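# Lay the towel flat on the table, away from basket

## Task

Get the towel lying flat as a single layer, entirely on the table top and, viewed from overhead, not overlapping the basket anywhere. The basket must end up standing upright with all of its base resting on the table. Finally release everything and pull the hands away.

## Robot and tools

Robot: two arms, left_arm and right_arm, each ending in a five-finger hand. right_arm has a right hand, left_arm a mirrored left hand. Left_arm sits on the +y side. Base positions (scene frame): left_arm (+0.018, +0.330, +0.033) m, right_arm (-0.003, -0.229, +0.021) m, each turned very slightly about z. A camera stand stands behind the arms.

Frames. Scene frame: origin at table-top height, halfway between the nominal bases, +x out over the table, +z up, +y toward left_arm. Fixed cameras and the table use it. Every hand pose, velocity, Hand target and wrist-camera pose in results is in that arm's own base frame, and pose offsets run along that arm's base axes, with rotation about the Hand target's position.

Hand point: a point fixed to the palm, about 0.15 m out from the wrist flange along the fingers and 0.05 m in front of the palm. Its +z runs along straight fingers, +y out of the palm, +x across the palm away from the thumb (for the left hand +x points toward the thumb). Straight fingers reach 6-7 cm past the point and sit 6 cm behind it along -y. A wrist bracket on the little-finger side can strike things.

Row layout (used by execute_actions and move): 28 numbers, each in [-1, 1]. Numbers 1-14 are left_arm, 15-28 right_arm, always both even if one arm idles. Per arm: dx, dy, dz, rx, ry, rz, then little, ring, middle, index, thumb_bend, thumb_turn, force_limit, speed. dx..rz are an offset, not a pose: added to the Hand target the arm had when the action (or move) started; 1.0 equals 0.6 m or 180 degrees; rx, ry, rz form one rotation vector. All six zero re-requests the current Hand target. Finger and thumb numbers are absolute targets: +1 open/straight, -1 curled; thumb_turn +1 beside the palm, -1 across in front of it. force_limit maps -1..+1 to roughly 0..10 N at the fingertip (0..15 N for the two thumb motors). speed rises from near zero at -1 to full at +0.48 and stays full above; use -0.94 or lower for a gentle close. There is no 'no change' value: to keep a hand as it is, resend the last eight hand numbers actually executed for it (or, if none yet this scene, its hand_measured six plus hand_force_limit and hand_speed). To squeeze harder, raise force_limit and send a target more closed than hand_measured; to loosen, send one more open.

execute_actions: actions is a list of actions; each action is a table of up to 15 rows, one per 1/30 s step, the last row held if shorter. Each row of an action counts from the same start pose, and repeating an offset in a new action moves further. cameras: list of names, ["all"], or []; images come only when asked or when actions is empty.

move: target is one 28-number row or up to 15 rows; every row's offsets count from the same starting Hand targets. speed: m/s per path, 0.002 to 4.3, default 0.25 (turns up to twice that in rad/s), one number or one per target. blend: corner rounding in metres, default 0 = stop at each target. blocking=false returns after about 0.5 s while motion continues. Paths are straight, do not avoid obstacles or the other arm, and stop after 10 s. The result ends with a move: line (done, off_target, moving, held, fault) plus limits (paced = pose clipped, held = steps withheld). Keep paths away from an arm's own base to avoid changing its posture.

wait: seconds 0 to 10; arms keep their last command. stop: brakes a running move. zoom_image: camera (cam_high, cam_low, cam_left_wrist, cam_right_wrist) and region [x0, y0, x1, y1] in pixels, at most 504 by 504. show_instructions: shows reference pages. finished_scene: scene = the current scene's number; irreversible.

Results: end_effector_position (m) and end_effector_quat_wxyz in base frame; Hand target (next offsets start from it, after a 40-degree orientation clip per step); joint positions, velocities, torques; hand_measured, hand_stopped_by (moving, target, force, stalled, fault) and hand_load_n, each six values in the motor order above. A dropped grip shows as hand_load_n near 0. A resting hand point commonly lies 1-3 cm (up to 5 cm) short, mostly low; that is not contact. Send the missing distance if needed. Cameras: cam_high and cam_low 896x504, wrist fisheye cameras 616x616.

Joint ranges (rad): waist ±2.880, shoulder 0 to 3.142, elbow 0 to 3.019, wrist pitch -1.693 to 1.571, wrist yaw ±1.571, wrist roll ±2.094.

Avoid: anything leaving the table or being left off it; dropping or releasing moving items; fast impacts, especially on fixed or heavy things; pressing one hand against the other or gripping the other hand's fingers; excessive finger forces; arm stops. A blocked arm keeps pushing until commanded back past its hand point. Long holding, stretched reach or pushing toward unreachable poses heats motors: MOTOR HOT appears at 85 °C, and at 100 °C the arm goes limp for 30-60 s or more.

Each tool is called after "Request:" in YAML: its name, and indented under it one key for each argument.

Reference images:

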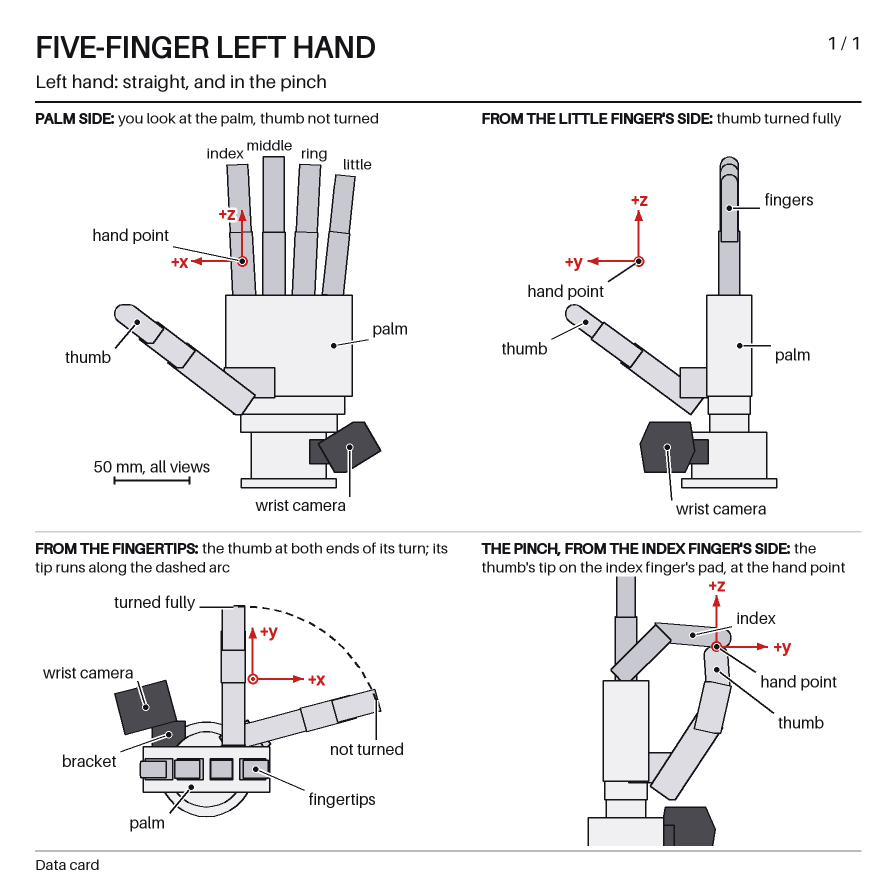

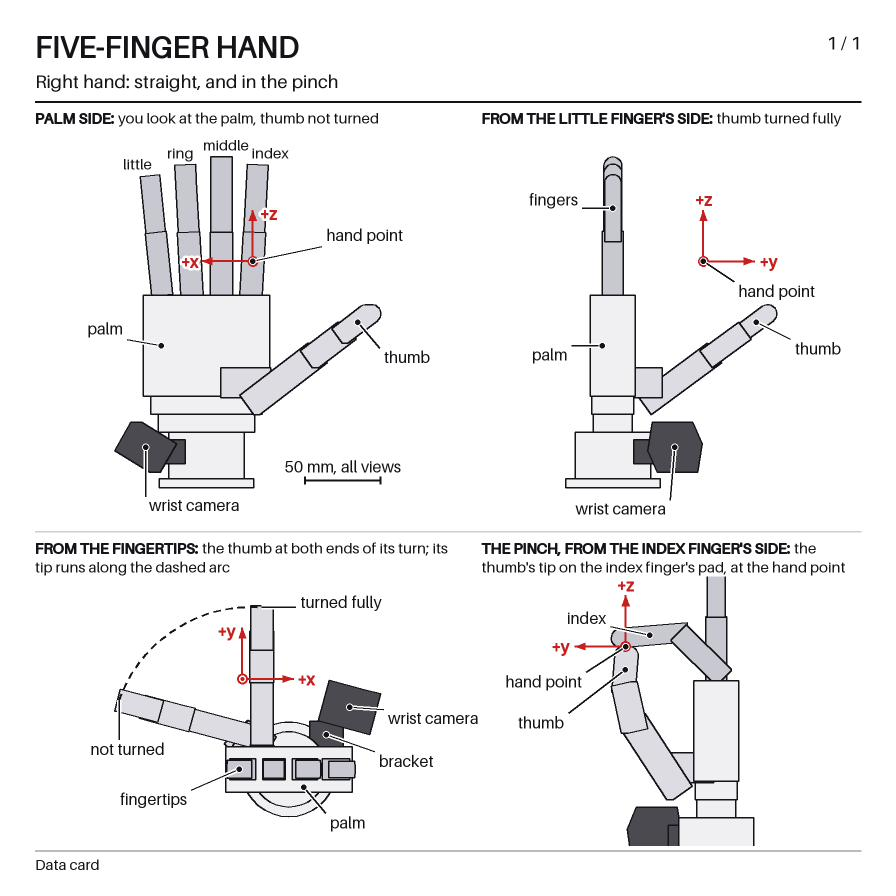

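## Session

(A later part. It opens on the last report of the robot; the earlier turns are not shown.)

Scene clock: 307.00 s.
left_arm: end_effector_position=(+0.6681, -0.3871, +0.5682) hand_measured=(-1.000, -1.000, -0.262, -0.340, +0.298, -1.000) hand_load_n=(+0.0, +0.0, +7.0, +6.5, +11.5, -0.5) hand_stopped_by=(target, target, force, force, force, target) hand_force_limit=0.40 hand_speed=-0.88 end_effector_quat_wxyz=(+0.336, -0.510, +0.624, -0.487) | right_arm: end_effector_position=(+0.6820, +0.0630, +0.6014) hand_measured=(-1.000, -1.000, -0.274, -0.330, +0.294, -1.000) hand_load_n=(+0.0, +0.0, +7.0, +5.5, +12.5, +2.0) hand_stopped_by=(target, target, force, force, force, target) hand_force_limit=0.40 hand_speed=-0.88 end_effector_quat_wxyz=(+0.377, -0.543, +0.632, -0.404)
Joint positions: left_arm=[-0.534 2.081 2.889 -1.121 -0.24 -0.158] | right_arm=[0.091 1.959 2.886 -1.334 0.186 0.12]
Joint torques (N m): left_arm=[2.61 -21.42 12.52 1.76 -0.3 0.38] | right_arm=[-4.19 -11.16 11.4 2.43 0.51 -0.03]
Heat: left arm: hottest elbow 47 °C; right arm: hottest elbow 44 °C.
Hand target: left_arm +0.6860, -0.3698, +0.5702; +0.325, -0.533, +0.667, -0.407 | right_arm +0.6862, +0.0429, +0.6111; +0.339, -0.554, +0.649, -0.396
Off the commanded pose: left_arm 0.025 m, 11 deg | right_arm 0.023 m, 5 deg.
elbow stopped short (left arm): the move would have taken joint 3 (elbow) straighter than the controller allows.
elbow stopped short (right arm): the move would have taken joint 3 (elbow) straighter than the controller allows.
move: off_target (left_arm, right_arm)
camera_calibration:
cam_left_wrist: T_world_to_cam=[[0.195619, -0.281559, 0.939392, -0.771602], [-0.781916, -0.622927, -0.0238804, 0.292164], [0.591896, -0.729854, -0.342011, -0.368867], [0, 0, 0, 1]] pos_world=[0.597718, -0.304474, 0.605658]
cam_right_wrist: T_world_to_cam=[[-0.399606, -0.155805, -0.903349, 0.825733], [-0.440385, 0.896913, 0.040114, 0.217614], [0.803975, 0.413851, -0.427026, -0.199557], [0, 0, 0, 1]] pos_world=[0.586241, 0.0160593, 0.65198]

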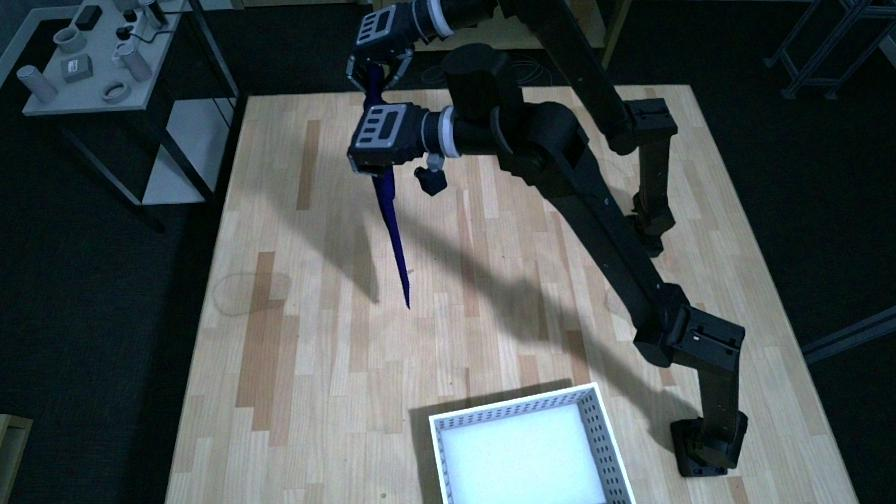

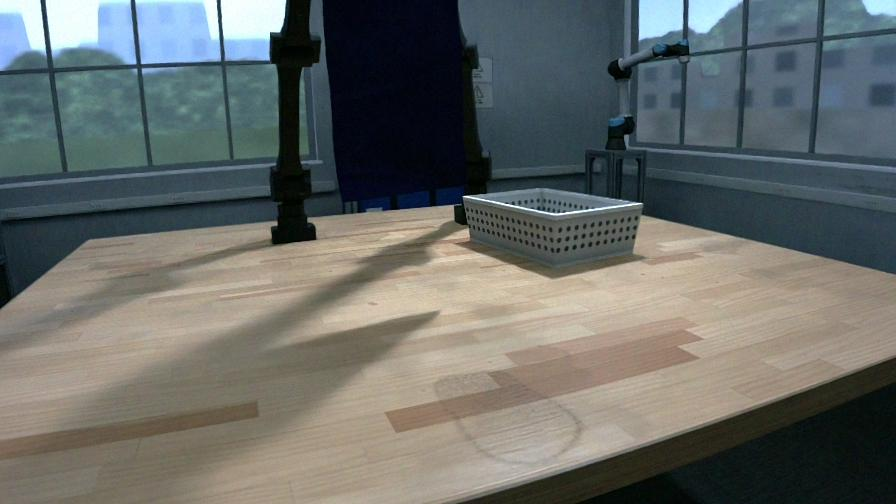

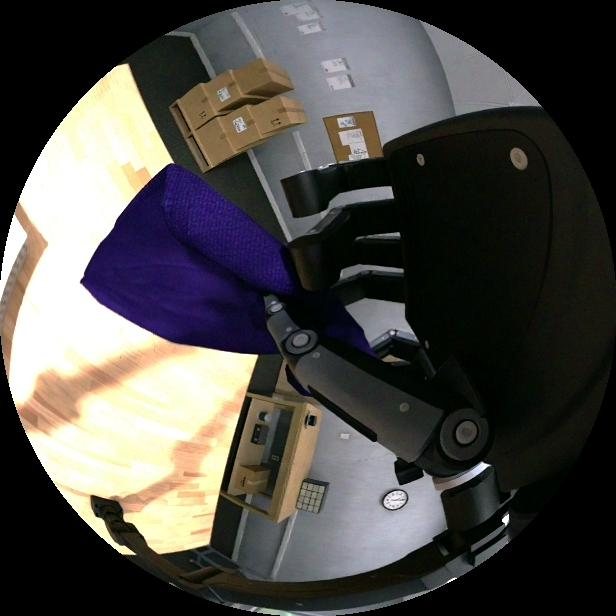

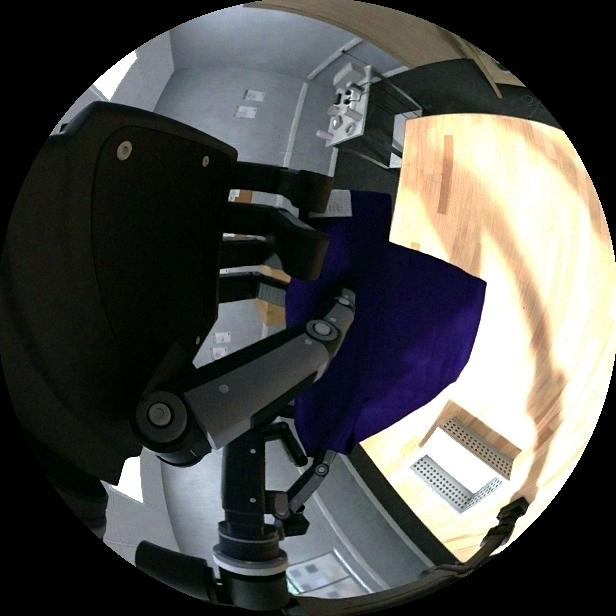

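Request:
move:
  target:
    - [0.138,-0.008,-0.267,0,0,0,-1,-1,-0.7,-0.7,-0.25,-1,0.4,-0.88,0.137,0.003,-0.2835,0,0,0,-1,-1,-0.7,-0.7,-0.25,-1,0.4,-0.88]
  speed: 0.12
  cameras: ["all"]

Scene clock: 312.60 s.
left_arm: end_effector_position=(+0.7527, -0.3889, +0.4207) hand_measured=(-1.000, -1.000, -0.262, -0.340, +0.298, -1.000) hand_load_n=(+0.0, +0.0, +7.0, +6.5, +12.0, -0.5) hand_stopped_by=(target, target, force, force, force, target) hand_force_limit=0.40 hand_speed=-0.88 end_effector_quat_wxyz=(+0.317, -0.532, +0.663, -0.421) | right_arm: end_effector_position=(+0.7554, +0.0643, +0.4468) hand_measured=(-1.000, -1.000, -0.274, -0.330, +0.294, -1.000) hand_load_n=(+0.0, +0.0, +7.0, +6.0, +12.5, +1.5) hand_stopped_by=(target, target, force, force, force, target) hand_force_limit=0.40 hand_speed=-0.88 end_effector_quat_wxyz=(+0.343, -0.562, +0.647, -0.385)
Joint positions: left_arm=[-0.479 2.239 2.816 -1.048 -0.206 -0.135] | right_arm=[0.084 1.862 2.273 -0.907 0.186 0.113]
Joint torques (N m): left_arm=[2.2 -23.94 14.24 1.02 -0.15 0.25] | right_arm=[-3.43 -11.93 11.38 3.36 0.34 -0.01]
Heat: left arm: hottest elbow 48 °C; right arm: hottest elbow 44 °C.
Hand target: left_arm +0.7687, -0.3747, +0.4099; +0.325, -0.533, +0.667, -0.407 | right_arm +0.7684, +0.0448, +0.4409; +0.339, -0.554, +0.650, -0.395
Off the commanded pose: left_arm 0.024 m, 2 deg | right_arm 0.024 m, 2 deg.
move: off_target (left_arm, right_arm)
camera_calibration:
cam_left_wrist: T_world_to_cam=[[0.327232, -0.356137, 0.875263, -0.751149], [-0.772164, -0.634694, 0.0304356, 0.318855], [0.544685, -0.685806, -0.482688, -0.358816], [0, 0, 0, 1]] pos_world=[0.687451, -0.311215, 0.474552]
cam_right_wrist: T_world_to_cam=[[-0.479682, -0.166975, -0.861408, 0.758101], [-0.432611, 0.899116, 0.0666182, 0.237068], [0.763383, 0.40461, -0.503525, -0.259594], [0, 0, 0, 1]] pos_world=[0.664375, 0.0184666, 0.506529]

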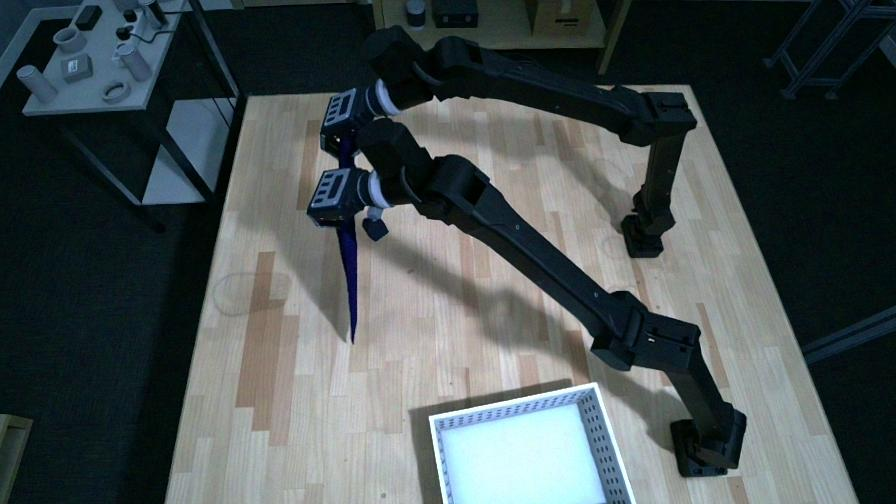

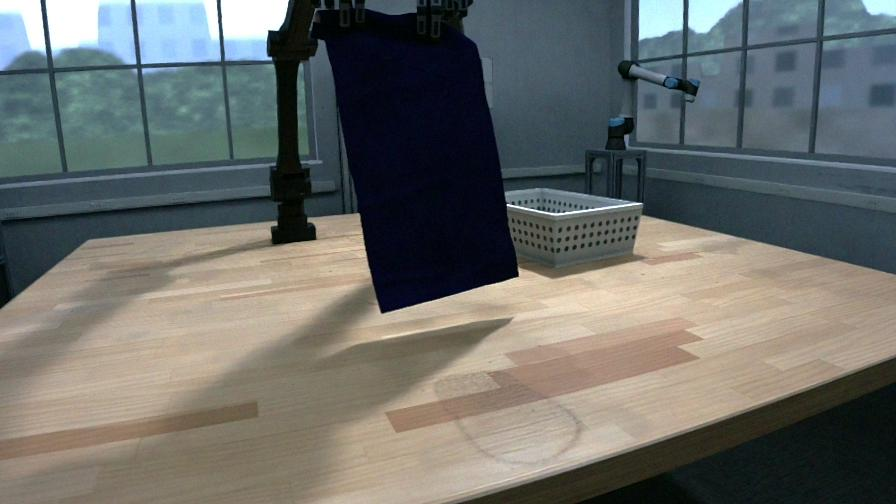

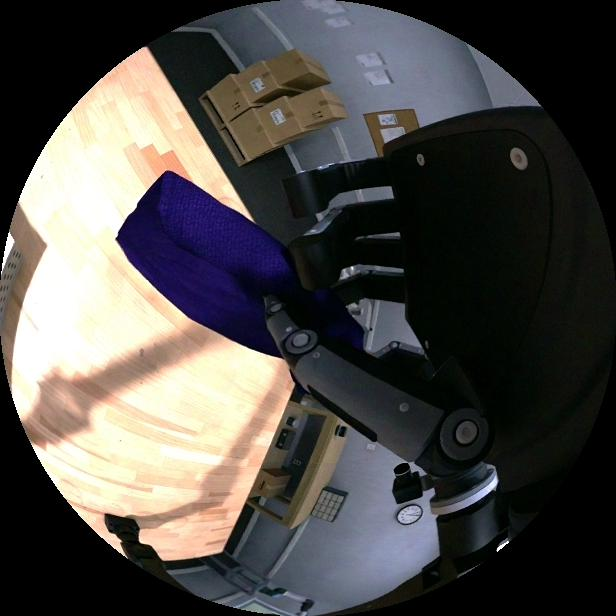

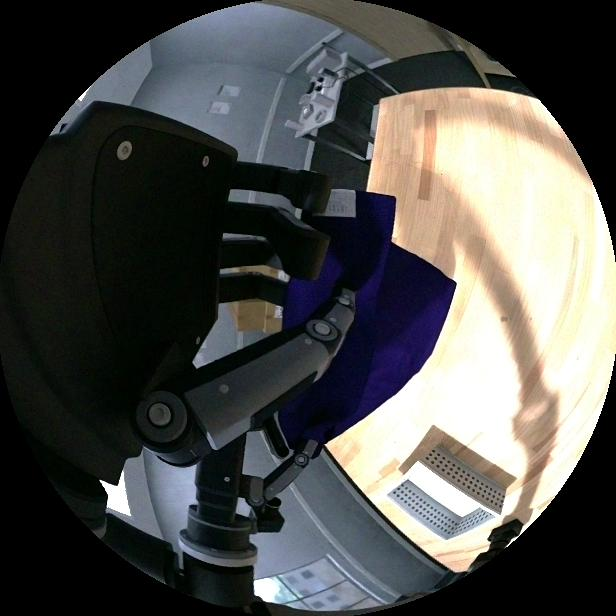

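Request:
move:
  target:
    - [0,0,-0.05,0,0,0,-1,-1,-0.7,-0.7,-0.25,-1,0.4,-0.88,0,0,-0.045,0,0,0,-1,-1,-0.7,-0.7,-0.25,-1,0.4,-0.88]
    - [-0.3667,-0.005,-0.3667,0,0,0,-1,-1,-0.7,-0.7,-0.25,-1,0.4,-0.88,-0.3667,-0.0133,-0.3833,0,0,0,-1,-1,-0.7,-0.7,-0.25,-1,0.4,-0.88]
  speed: 0.12
  blend: [0.02,0]
  cameras: ["cam_high","cam_low"]

Scene clock: 317.30 s.
left_arm: end_effector_position=(+0.5441, -0.3942, +0.1823) hand_measured=(-1.000, -1.000, -0.262, -0.340, +0.298, -1.000) hand_load_n=(+0.0, +0.0, +7.5, +7.0, +11.5, +0.0) hand_stopped_by=(target, target, force, force, force, target) hand_force_limit=0.40 hand_speed=-0.88 end_effector_quat_wxyz=(+0.308, -0.531, +0.673, -0.412) | right_arm: end_effector_position=(+0.5455, +0.0511, +0.2007) hand_measured=(-1.000, -1.000, -0.274, -0.330, +0.294, -1.000) hand_load_n=(+0.0, +0.0, +7.5, +6.0, +12.5, +2.5) hand_stopped_by=(target, target, force, force, force, target) hand_force_limit=0.40 hand_speed=-0.88 end_effector_quat_wxyz=(+0.340, -0.564, +0.653, -0.374)
Joint positions: left_arm=[-0.667 1.62 1.24 -0.146 -0.357 -0.225] | right_arm=[0.091 1.284 0.941 -0.178 0.185 0.131]
Joint torques (N m): left_arm=[1.73 -20.48 9.89 1.44 -0.92 0.14] | right_arm=[-2.43 -7.3 10.47 2.88 0.96 -0.09]
Heat: left arm: hottest elbow 48 °C; right arm: hottest elbow 44 °C.
Hand target: left_arm +0.5487, -0.3777, +0.1898; +0.325, -0.533, +0.667, -0.407 | right_arm +0.5484, +0.0368, +0.2109; +0.339, -0.554, +0.649, -0.395
Off the commanded pose: left_arm 0.019 m, 2 deg | right_arm 0.018 m, 3 deg.
move: off_target (left_arm, right_arm); blend cut to 0.0148 m at target 1
Images, in order (width x height): cam_high 896x504, cam_low 896x504.

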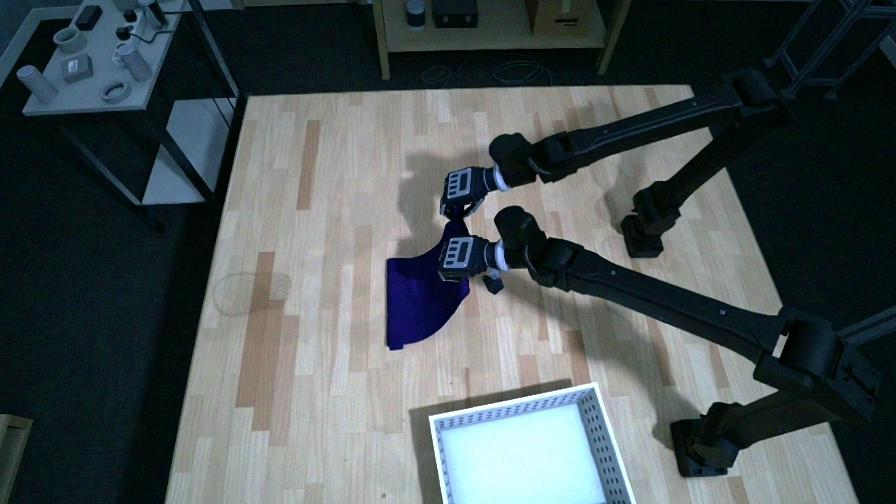

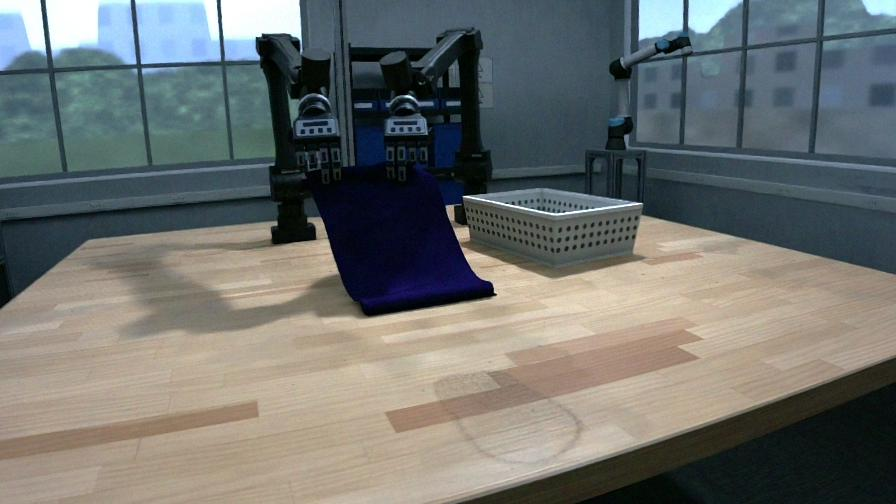

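Request:
zoom_image:
  camera: "cam_low"
  region: [280, 130, 520, 340]

Request:
zoom_image:
  camera: "cam_high"
  region: [360, 180, 520, 380]

Scaled by 2.100 from the camera's 896x504 image, which has a finer 1280x720 frame.

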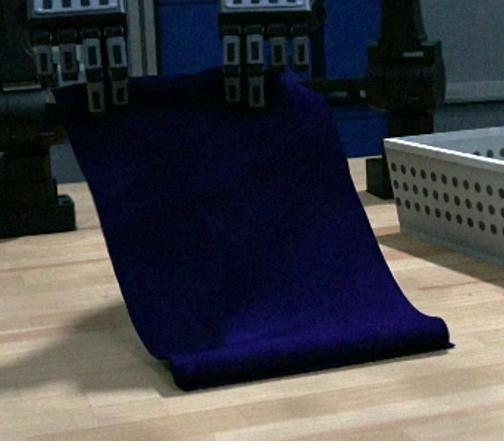

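Scaled by 2.520 from the camera's 896x504 image, which has a finer 1280x720 frame.

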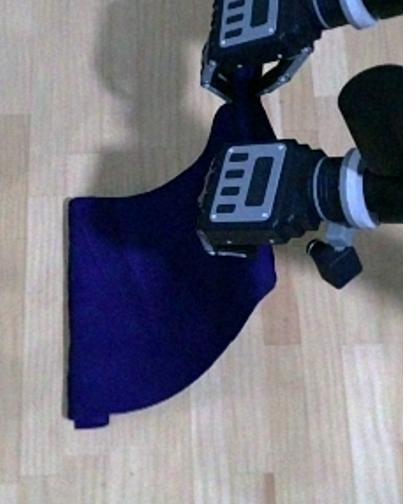

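Request:
move:
  target:
    - [0.1,-0.0,0.25,0,0,0,-1,-1,-0.7,-0.7,-0.25,-1,0.4,-0.88,0.1,0.0,0.25,0,0,0,-1,-1,-0.7,-0.7,-0.25,-1,0.4,-0.88]
    - [0.327,0.0035,0.433,0,0,0,-1,-1,-0.7,-0.7,-0.25,-1,0.4,-0.88,0.327,0.0127,0.428,0,0,0,-1,-1,-0.7,-0.7,-0.25,-1,0.4,-0.88]
  speed: 0.15
  blend: [0.05,0]
  cameras: ["cam_low"]

Request:
wait:
  seconds: 0.8
  cameras: ["cam_low","cam_high"]

Scene clock: 322.97 s.
left_arm: end_effector_position=(+0.7312, -0.3875, +0.4530) hand_measured=(-1.000, -1.000, -0.262, -0.340, +0.298, -1.000) hand_load_n=(+0.0, +0.0, +7.0, +6.5, +11.5, -0.5) hand_stopped_by=(target, target, force, force, force, target) hand_force_limit=0.40 hand_speed=-0.88 end_effector_quat_wxyz=(+0.321, -0.530, +0.660, -0.425) | right_arm: end_effector_position=(+0.7348, +0.0641, +0.4643) hand_measured=(-1.000, -1.000, -0.274, -0.330, +0.294, -1.000) hand_load_n=(+0.0, +0.0, +7.0, +5.5, +12.5, +2.0) hand_stopped_by=(target, target, force, force, force, target) hand_force_limit=0.40 hand_speed=-0.88 end_effector_quat_wxyz=(+0.348, -0.560, +0.646, -0.386)
Joint positions: left_arm=[-0.492 2.224 2.881 -1.117 -0.22 -0.138] | right_arm=[0.086 1.806 2.235 -0.916 0.185 0.118]
Joint torques (N m): left_arm=[2.02 -23.88 14.19 1.18 -0.14 0.21] | right_arm=[-3.49 -11.28 14.75 1.36 0.46 -0.02]
Heat: left arm: hottest elbow 49 °C; right arm: hottest elbow 45 °C.
Hand target: left_arm +0.7448, -0.3757, +0.4497; +0.325, -0.533, +0.667, -0.407 | right_arm +0.7447, +0.0445, +0.4676; +0.339, -0.554, +0.649, -0.395
Off the commanded pose: left_arm 0.018 m, 2 deg | right_arm 0.022 m, 2 deg.
elbow stopped short (left arm): the move would have taken joint 3 (elbow) straighter than the controller allows.
move: off_target (left_arm, right_arm)
Images, in order (width x height): cam_low 896x504.

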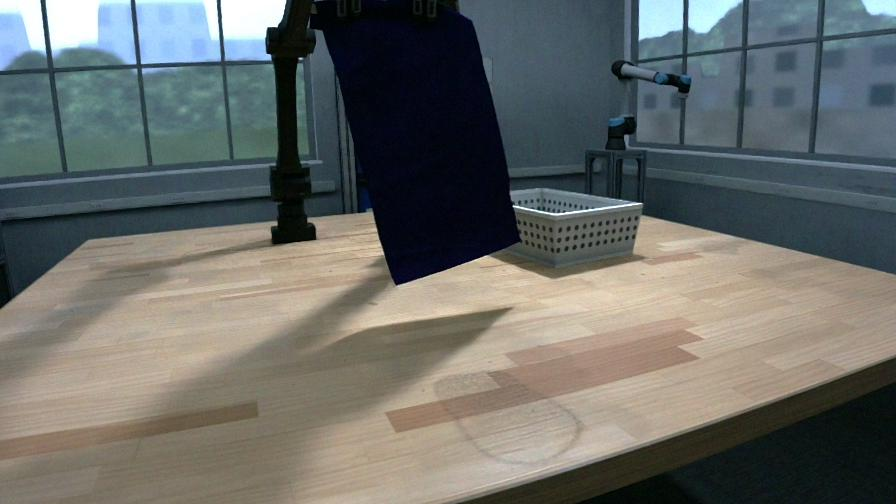

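Scene clock: 323.77 s.
left_arm: end_effector_position=(+0.7313, -0.3876, +0.4529) hand_measured=(-1.000, -1.000, -0.262, -0.340, +0.298, -1.000) hand_load_n=(+0.0, +0.0, +7.0, +6.5, +12.0, -1.0) hand_stopped_by=(target, target, force, force, force, target) hand_force_limit=0.40 hand_speed=-0.88 end_effector_quat_wxyz=(+0.321, -0.530, +0.660, -0.425) | right_arm: end_effector_position=(+0.7349, +0.0641, +0.4640) hand_measured=(-1.000, -1.000, -0.274, -0.330, +0.294, -1.000) hand_load_n=(+0.0, +0.0, +7.5, +5.5, +12.0, +2.0) hand_stopped_by=(target, target, force, force, force, target) hand_force_limit=0.40 hand_speed=-0.88 end_effector_quat_wxyz=(+0.348, -0.560, +0.646, -0.385)
Joint positions: left_arm=[-0.492 2.224 2.882 -1.117 -0.22 -0.138] | right_arm=[0.086 1.807 2.235 -0.916 0.185 0.118]
Joint torques (N m): left_arm=[2.02 -23.77 14.22 1.14 -0.13 0.2] | right_arm=[-3.37 -9.93 14.67 1.42 0.45 -0.07]
Heat: left arm: hottest elbow 49 °C; right arm: hottest elbow 45 °C.
Hand target: left_arm +0.7448, -0.3757, +0.4498; +0.325, -0.533, +0.667, -0.407 | right_arm +0.7447, +0.0445, +0.4677; +0.339, -0.554, +0.649, -0.395
Off the commanded pose: left_arm 0.018 m, 2 deg | right_arm 0.022 m, 2 deg.
wait: 0.80 s; at rest by 0.17 s
Images, in order (width x height): cam_high 896x504, cam_low 896x504.

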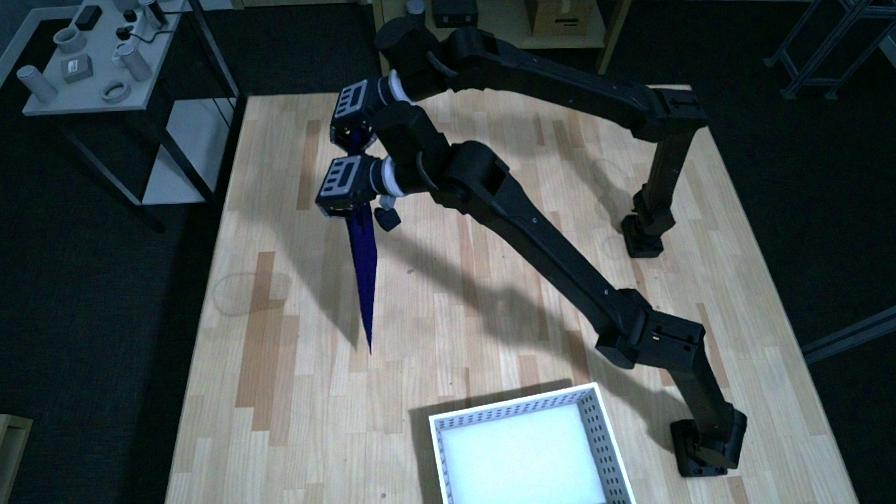

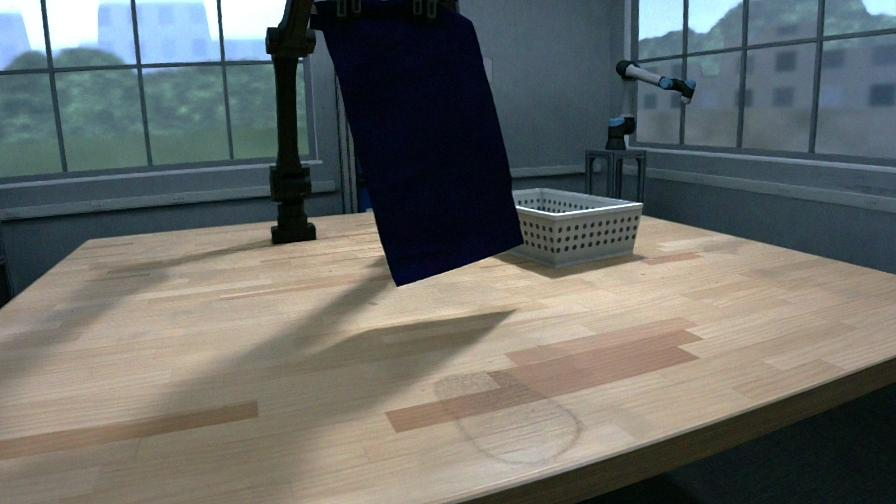

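Request:
move:
  target:
    - [0.0337,0.0013,-0.0663,0,0,0,-1,-1,-0.7,-0.7,-0.25,-1,0.4,-0.88,0.0338,0,-0.0295,0,0,0,-1,-1,-0.7,-0.7,-0.25,-1,0.4,-0.88]
    - [-0.0497,-0.0018,-0.1497,0,0,0,-1,-1,-0.7,-0.7,-0.25,-1,0.4,-0.88,-0.0495,-0.0008,-0.1128,0,0,0,-1,-1,-0.7,-0.7,-0.25,-1,0.4,-0.88]
    - [-0.2163,-0.0082,-0.1713,0,0,0,-1,-1,-0.7,-0.7,-0.25,-1,0.4,-0.88,-0.2162,-0.0035,-0.1345,0,0,0,-1,-1,-0.7,-0.7,-0.25,-1,0.4,-0.88]
  speed: 0.12
  blend: [0.01,0.03,0]
  cameras: ["cam_low","cam_high"]

Request:
zoom_image:
  camera: "cam_low"
  region: [280, 0, 560, 340]

Scene clock: 329.13 s.
left_arm: end_effector_position=(+0.6120, -0.3946, +0.3403) hand_measured=(-1.000, -1.000, -0.262, -0.340, +0.298, -1.000) hand_load_n=(+0.0, +0.0, +7.0, +6.5, +11.5, +0.0) hand_stopped_by=(target, target, force, force, force, target) hand_force_limit=0.40 hand_speed=-0.88 end_effector_quat_wxyz=(+0.311, -0.531, +0.673, -0.410) | right_arm: end_effector_position=(+0.6128, +0.0533, +0.3712) hand_measured=(-1.000, -1.000, -0.274, -0.330, +0.294, -1.000) hand_load_n=(+0.0, +0.0, +7.5, +5.5, +12.5, +2.5) hand_stopped_by=(target, target, force, force, force, target) hand_force_limit=0.40 hand_speed=-0.88 end_effector_quat_wxyz=(+0.333, -0.567, +0.654, -0.375)
Joint positions: left_arm=[-0.597 1.695 1.755 -0.573 -0.303 -0.186] | right_arm=[0.086 1.413 1.523 -0.641 0.189 0.121]
Joint torques (N m): left_arm=[1.38 -22.12 10.96 1.5 -0.75 0.12] | right_arm=[-1.55 -9.05 11.52 3.25 0.86 -0.01]
Heat: left arm: hottest elbow 49 °C; right arm: hottest elbow 46 °C.
Hand target: left_arm +0.6150, -0.3807, +0.3468; +0.325, -0.533, +0.667, -0.407 | right_arm +0.6150, +0.0423, +0.3870; +0.339, -0.554, +0.650, -0.395
Off the commanded pose: left_arm 0.016 m, 2 deg | right_arm 0.019 m, 3 deg.
move: off_target (left_arm, right_arm)
Images, in order (width x height): cam_high 896x504, cam_low 896x504.

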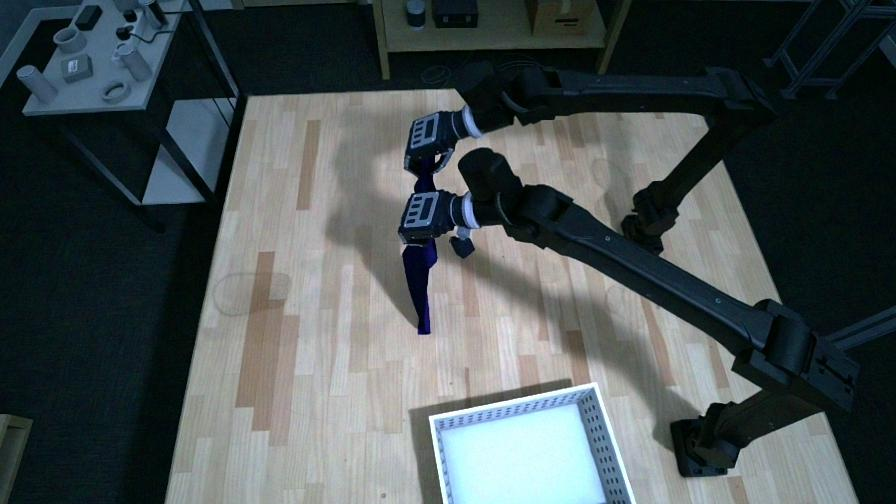

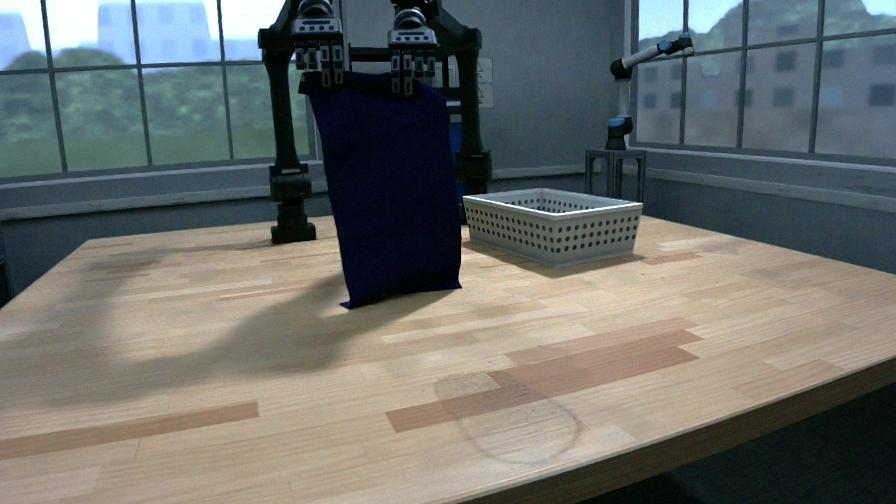

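Scaled by 1.482 from the camera's 896x504 image, which has a finer 1280x720 frame.

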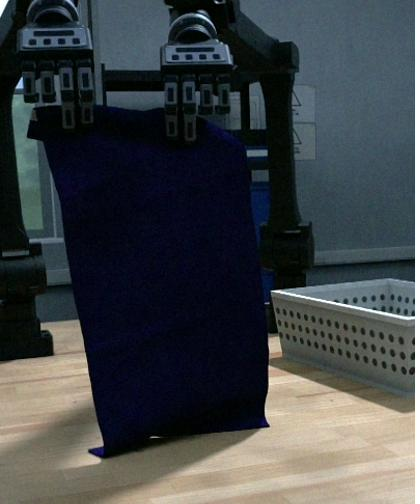

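Request:
move:
  target:
    - [0.05,0.002,0.1167,0,0,0,-1,-1,-0.7,-0.7,-0.25,-1,0.4,-0.88,0.05,0.0008,0.1167,0,0,0,-1,-1,-0.7,-0.7,-0.25,-1,0.4,-0.88]
    - [0.25,0.0095,0.1217,0,0,0,-1,-1,-0.7,-0.7,-0.25,-1,0.4,-0.88,0.25,0.004,0.1217,0,0,0,-1,-1,-0.7,-0.7,-0.25,-1,0.4,-0.88]
    - [0.2083,0.0079,0.03,0,0,0,-1,-1,-0.7,-0.7,-0.25,-1,0.4,-0.88,0.2083,0.0033,0.03,0,0,0,-1,-1,-0.7,-0.7,-0.25,-1,0.4,-0.88]
    - [0.1083,0.0041,-0.0033,0,0,0,-1,-1,-0.7,-0.7,-0.25,-1,0.4,-0.88,0.1083,0.0017,-0.0033,0,0,0,-1,-1,-0.7,-0.7,-0.25,-1,0.4,-0.88]
    - [-0.225,-0.0086,-0.3117,0,0,0,-1,-1,-0.7,-0.7,-0.25,-1,0.4,-0.88,-0.225,-0.0086,-0.3117,0,0,0,-1,-1,-0.7,-0.7,-0.25,-1,0.4,-0.88]
  speed: [0.15,0.15,0.12,0.12,0.12]
  blend: [0.02,0,0.015,0.02,0]
  cameras: ["cam_low","cam_high"]

Request:
zoom_image:
  camera: "cam_low"
  region: [280, 80, 560, 360]

Request:
zoom_image:
  camera: "cam_high"
  region: [340, 170, 520, 370]

Scene clock: 336.73 s.
left_arm: end_effector_position=(+0.4777, -0.4003, +0.1596) hand_measured=(-1.000, -1.000, -0.262, -0.340, +0.298, -1.000) hand_load_n=(+0.0, +0.0, +7.5, +6.5, +11.5, +0.0) hand_stopped_by=(target, target, force, force, force, target) hand_force_limit=0.40 hand_speed=-0.88 end_effector_quat_wxyz=(+0.311, -0.532, +0.669, -0.416) | right_arm: end_effector_position=(+0.4759, +0.0471, +0.1877) hand_measured=(-1.000, -1.000, -0.274, -0.330, +0.294, -1.000) hand_load_n=(+0.0, +0.0, +7.5, +5.5, +12.5, +2.5) hand_stopped_by=(target, target, force, force, force, target) hand_force_limit=0.40 hand_speed=-0.88 end_effector_quat_wxyz=(+0.336, -0.564, +0.655, -0.374)
Joint positions: left_arm=[-0.764 1.531 1.064 -0.07 -0.445 -0.28] | right_arm=[0.1 1.1 0.765 -0.194 0.198 0.135]
Joint torques (N m): left_arm=[1.38 -17.85 9.22 1.25 -0.92 0.15] | right_arm=[-1.96 -5.89 10.95 3.22 1.01 -0.07]
Heat: left arm: hottest elbow 49 °C; right arm: hottest elbow 46 °C.
Hand target: left_arm +0.4801, -0.3857, +0.1597; +0.325, -0.533, +0.667, -0.407 | right_arm +0.4800, +0.0370, +0.2001; +0.339, -0.554, +0.650, -0.396
Off the commanded pose: left_arm 0.015 m, 2 deg | right_arm 0.016 m, 3 deg.
move: off_target (left_arm, right_arm)
Images, in order (width x height): cam_high 896x504, cam_low 896x504.

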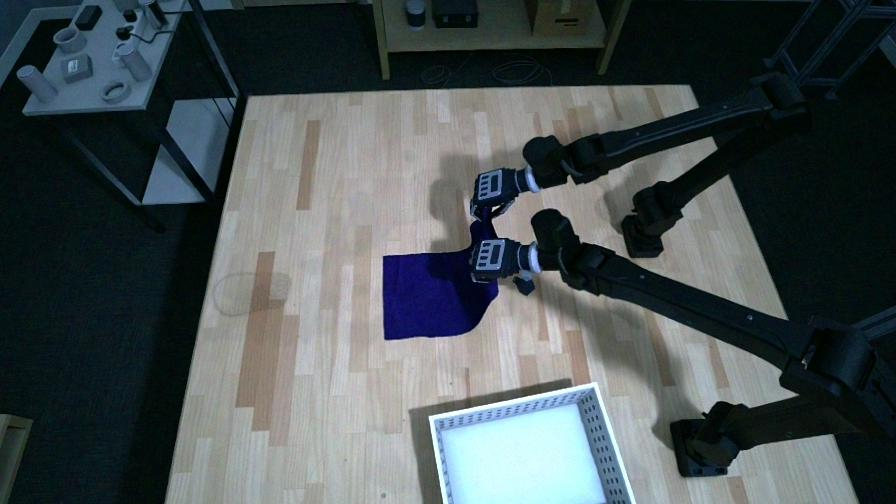

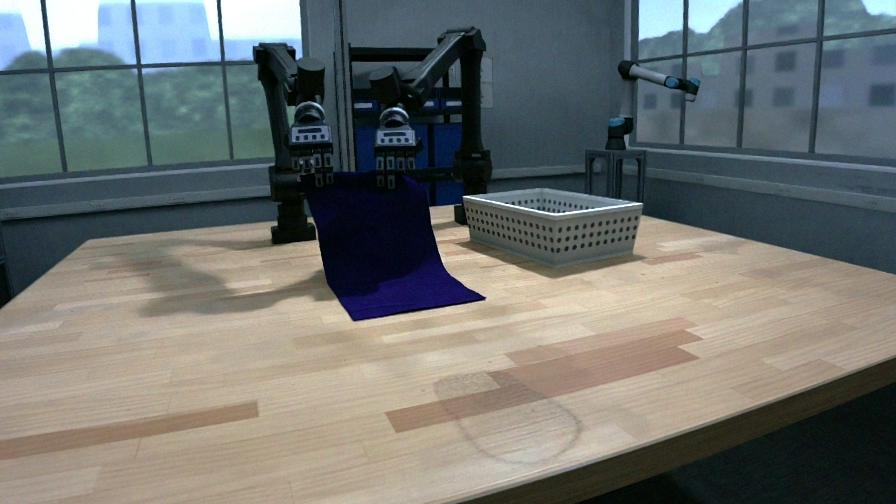

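Scaled by 1.800 from the camera's 896x504 image, which has a finer 1280x720 frame.

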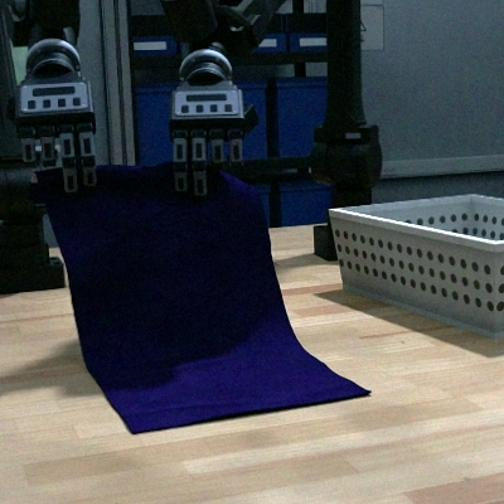

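Scaled by 2.520 from the camera's 896x504 image, which has a finer 1280x720 frame.

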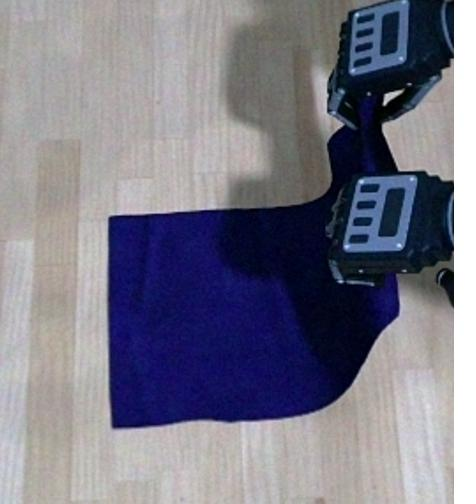

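Request:
move:
  target:
    - [-0.27,0.0817,-0.25,0,0,0,-1,-1,-0.7,-0.7,-0.25,-1,0.4,-0.88,-0.27,0.0125,-0.3,0,0,0,-1,-1,-0.7,-0.7,-0.25,-1,0.4,-0.88]
  speed: 0.1
  cameras: ["all"]

Request:
zoom_image:
  camera: "cam_low"
  region: [240, 100, 520, 360]

Request:
zoom_image:
  camera: "cam_high"
  region: [360, 170, 580, 370]

Scene clock: 341.17 s.
left_arm: end_effector_position=(+0.3189, -0.3679, +0.0336) hand_measured=(-1.000, -1.000, -0.262, -0.340, +0.298, -1.000) hand_load_n=(+0.0, +0.0, +7.0, +9.5, +12.0, +1.5) hand_stopped_by=(target, target, force, force, force, target) hand_force_limit=0.40 hand_speed=-0.88 end_effector_quat_wxyz=(+0.294, -0.537, +0.653, -0.445) | right_arm: end_effector_position=(+0.3254, +0.0666, +0.0313) hand_measured=(-1.000, -1.000, -0.274, -0.330, +0.294, -1.000) hand_load_n=(+0.0, +0.0, +7.0, +5.0, +12.0, +4.0) hand_stopped_by=(target, target, force, force, force, target) hand_force_limit=0.40 hand_speed=-0.88 end_effector_quat_wxyz=(+0.372, -0.549, +0.651, -0.369)
Joint positions: left_arm=[-0.998 1.472 0.541 0.373 -0.621 -0.452] | right_arm=[0.242 0.9 0.135 0.275 0.288 0.239]
Joint torques (N m): left_arm=[1.79 -10.81 4.48 0.85 -1.53 0.41] | right_arm=[-3.9 -0.67 6.71 2.14 1.96 -0.41]
Heat: left arm: hottest elbow 48 °C; right arm: hottest elbow 46 °C.
Hand target: left_arm +0.3181, -0.3369, +0.0099; +0.325, -0.533, +0.667, -0.407 | right_arm +0.3179, +0.0444, +0.0200; +0.339, -0.554, +0.650, -0.396
Off the commanded pose: left_arm 0.039 m, 6 deg | right_arm 0.026 m, 5 deg.
move: off_target (left_arm, right_arm)
camera_calibration:
cam_left_wrist: T_world_to_cam=[[0.323942, -0.30151, 0.896746, -0.242538], [-0.782573, -0.618037, 0.074897, 0.0169632], [0.53164, -0.726031, -0.436162, -0.307186], [0, 0, 0, 1]] pos_world=[0.255155, -0.28567, 0.0822415]
cam_right_wrist: T_world_to_cam=[[-0.454721, -0.114874, -0.883195, 0.18343], [-0.443888, 0.888939, 0.112918, 0.0794614], [0.772135, 0.443386, -0.45521, -0.148406], [0, 0, 0, 1]] pos_world=[0.233271, 0.0162362, 0.0854752]

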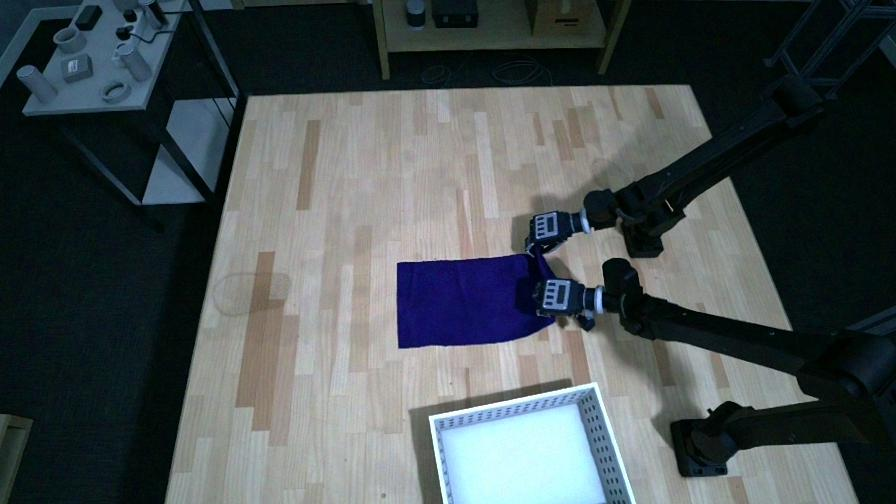

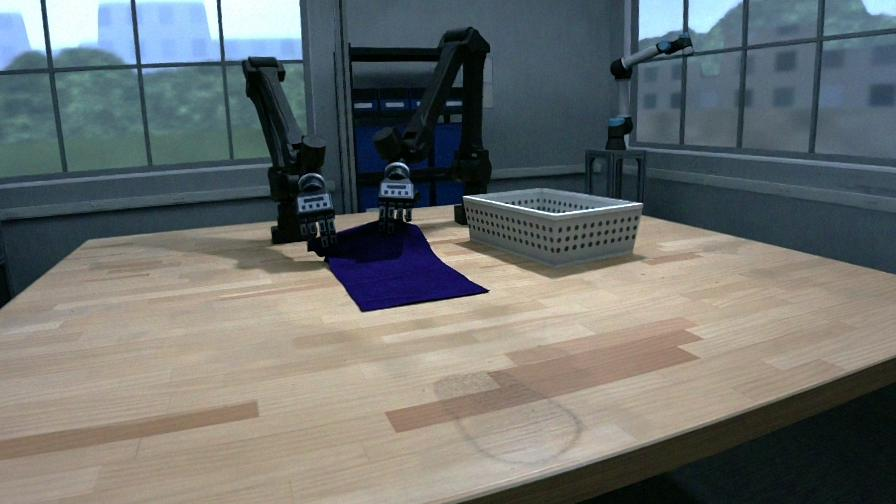

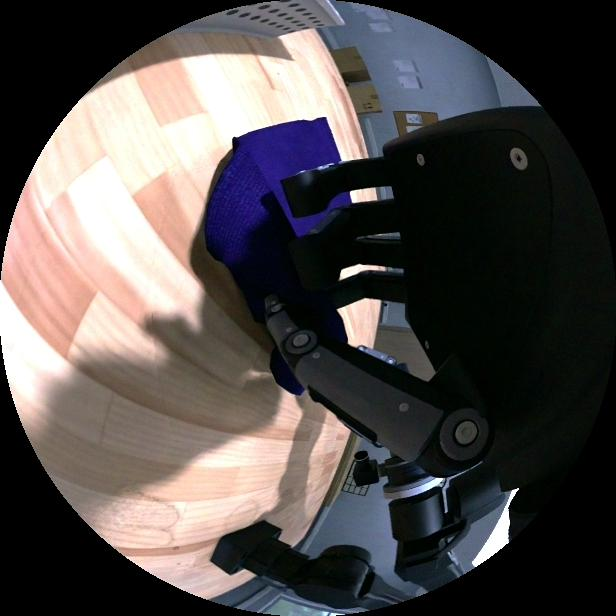

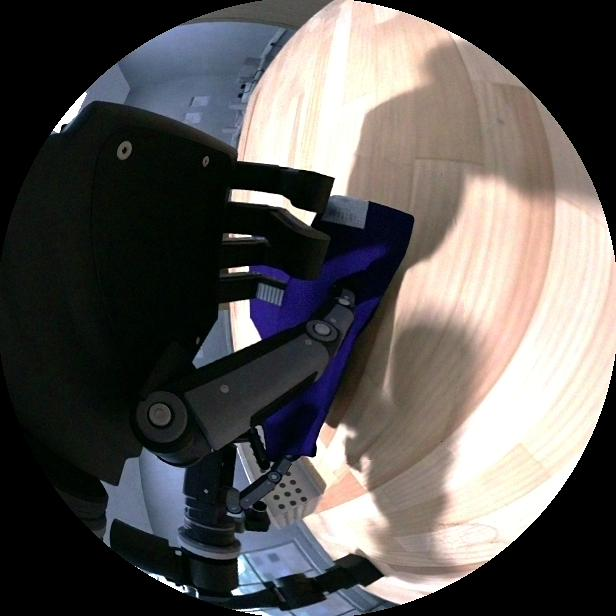

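Scaled by 1.800 from the camera's 896x504 image, which has a finer 1280x720 frame.

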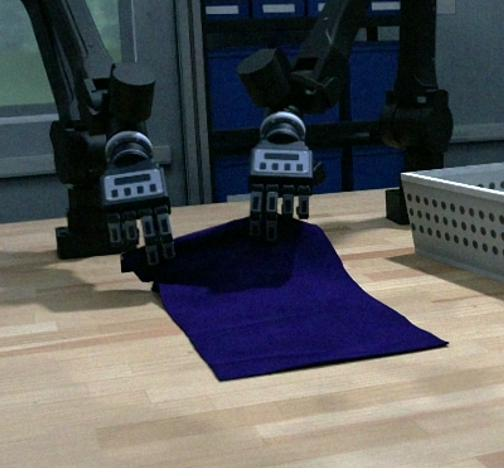

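Scaled by 2.291 from the camera's 896x504 image, which has a finer 1280x720 frame.

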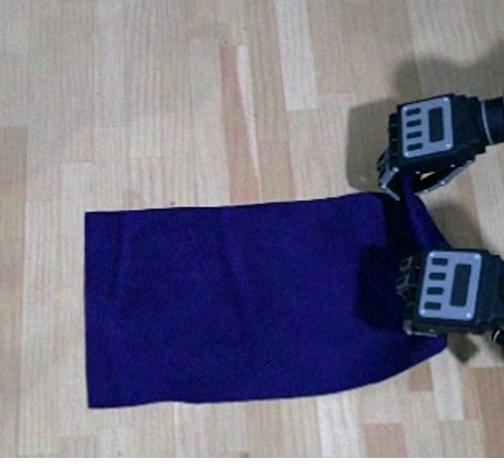

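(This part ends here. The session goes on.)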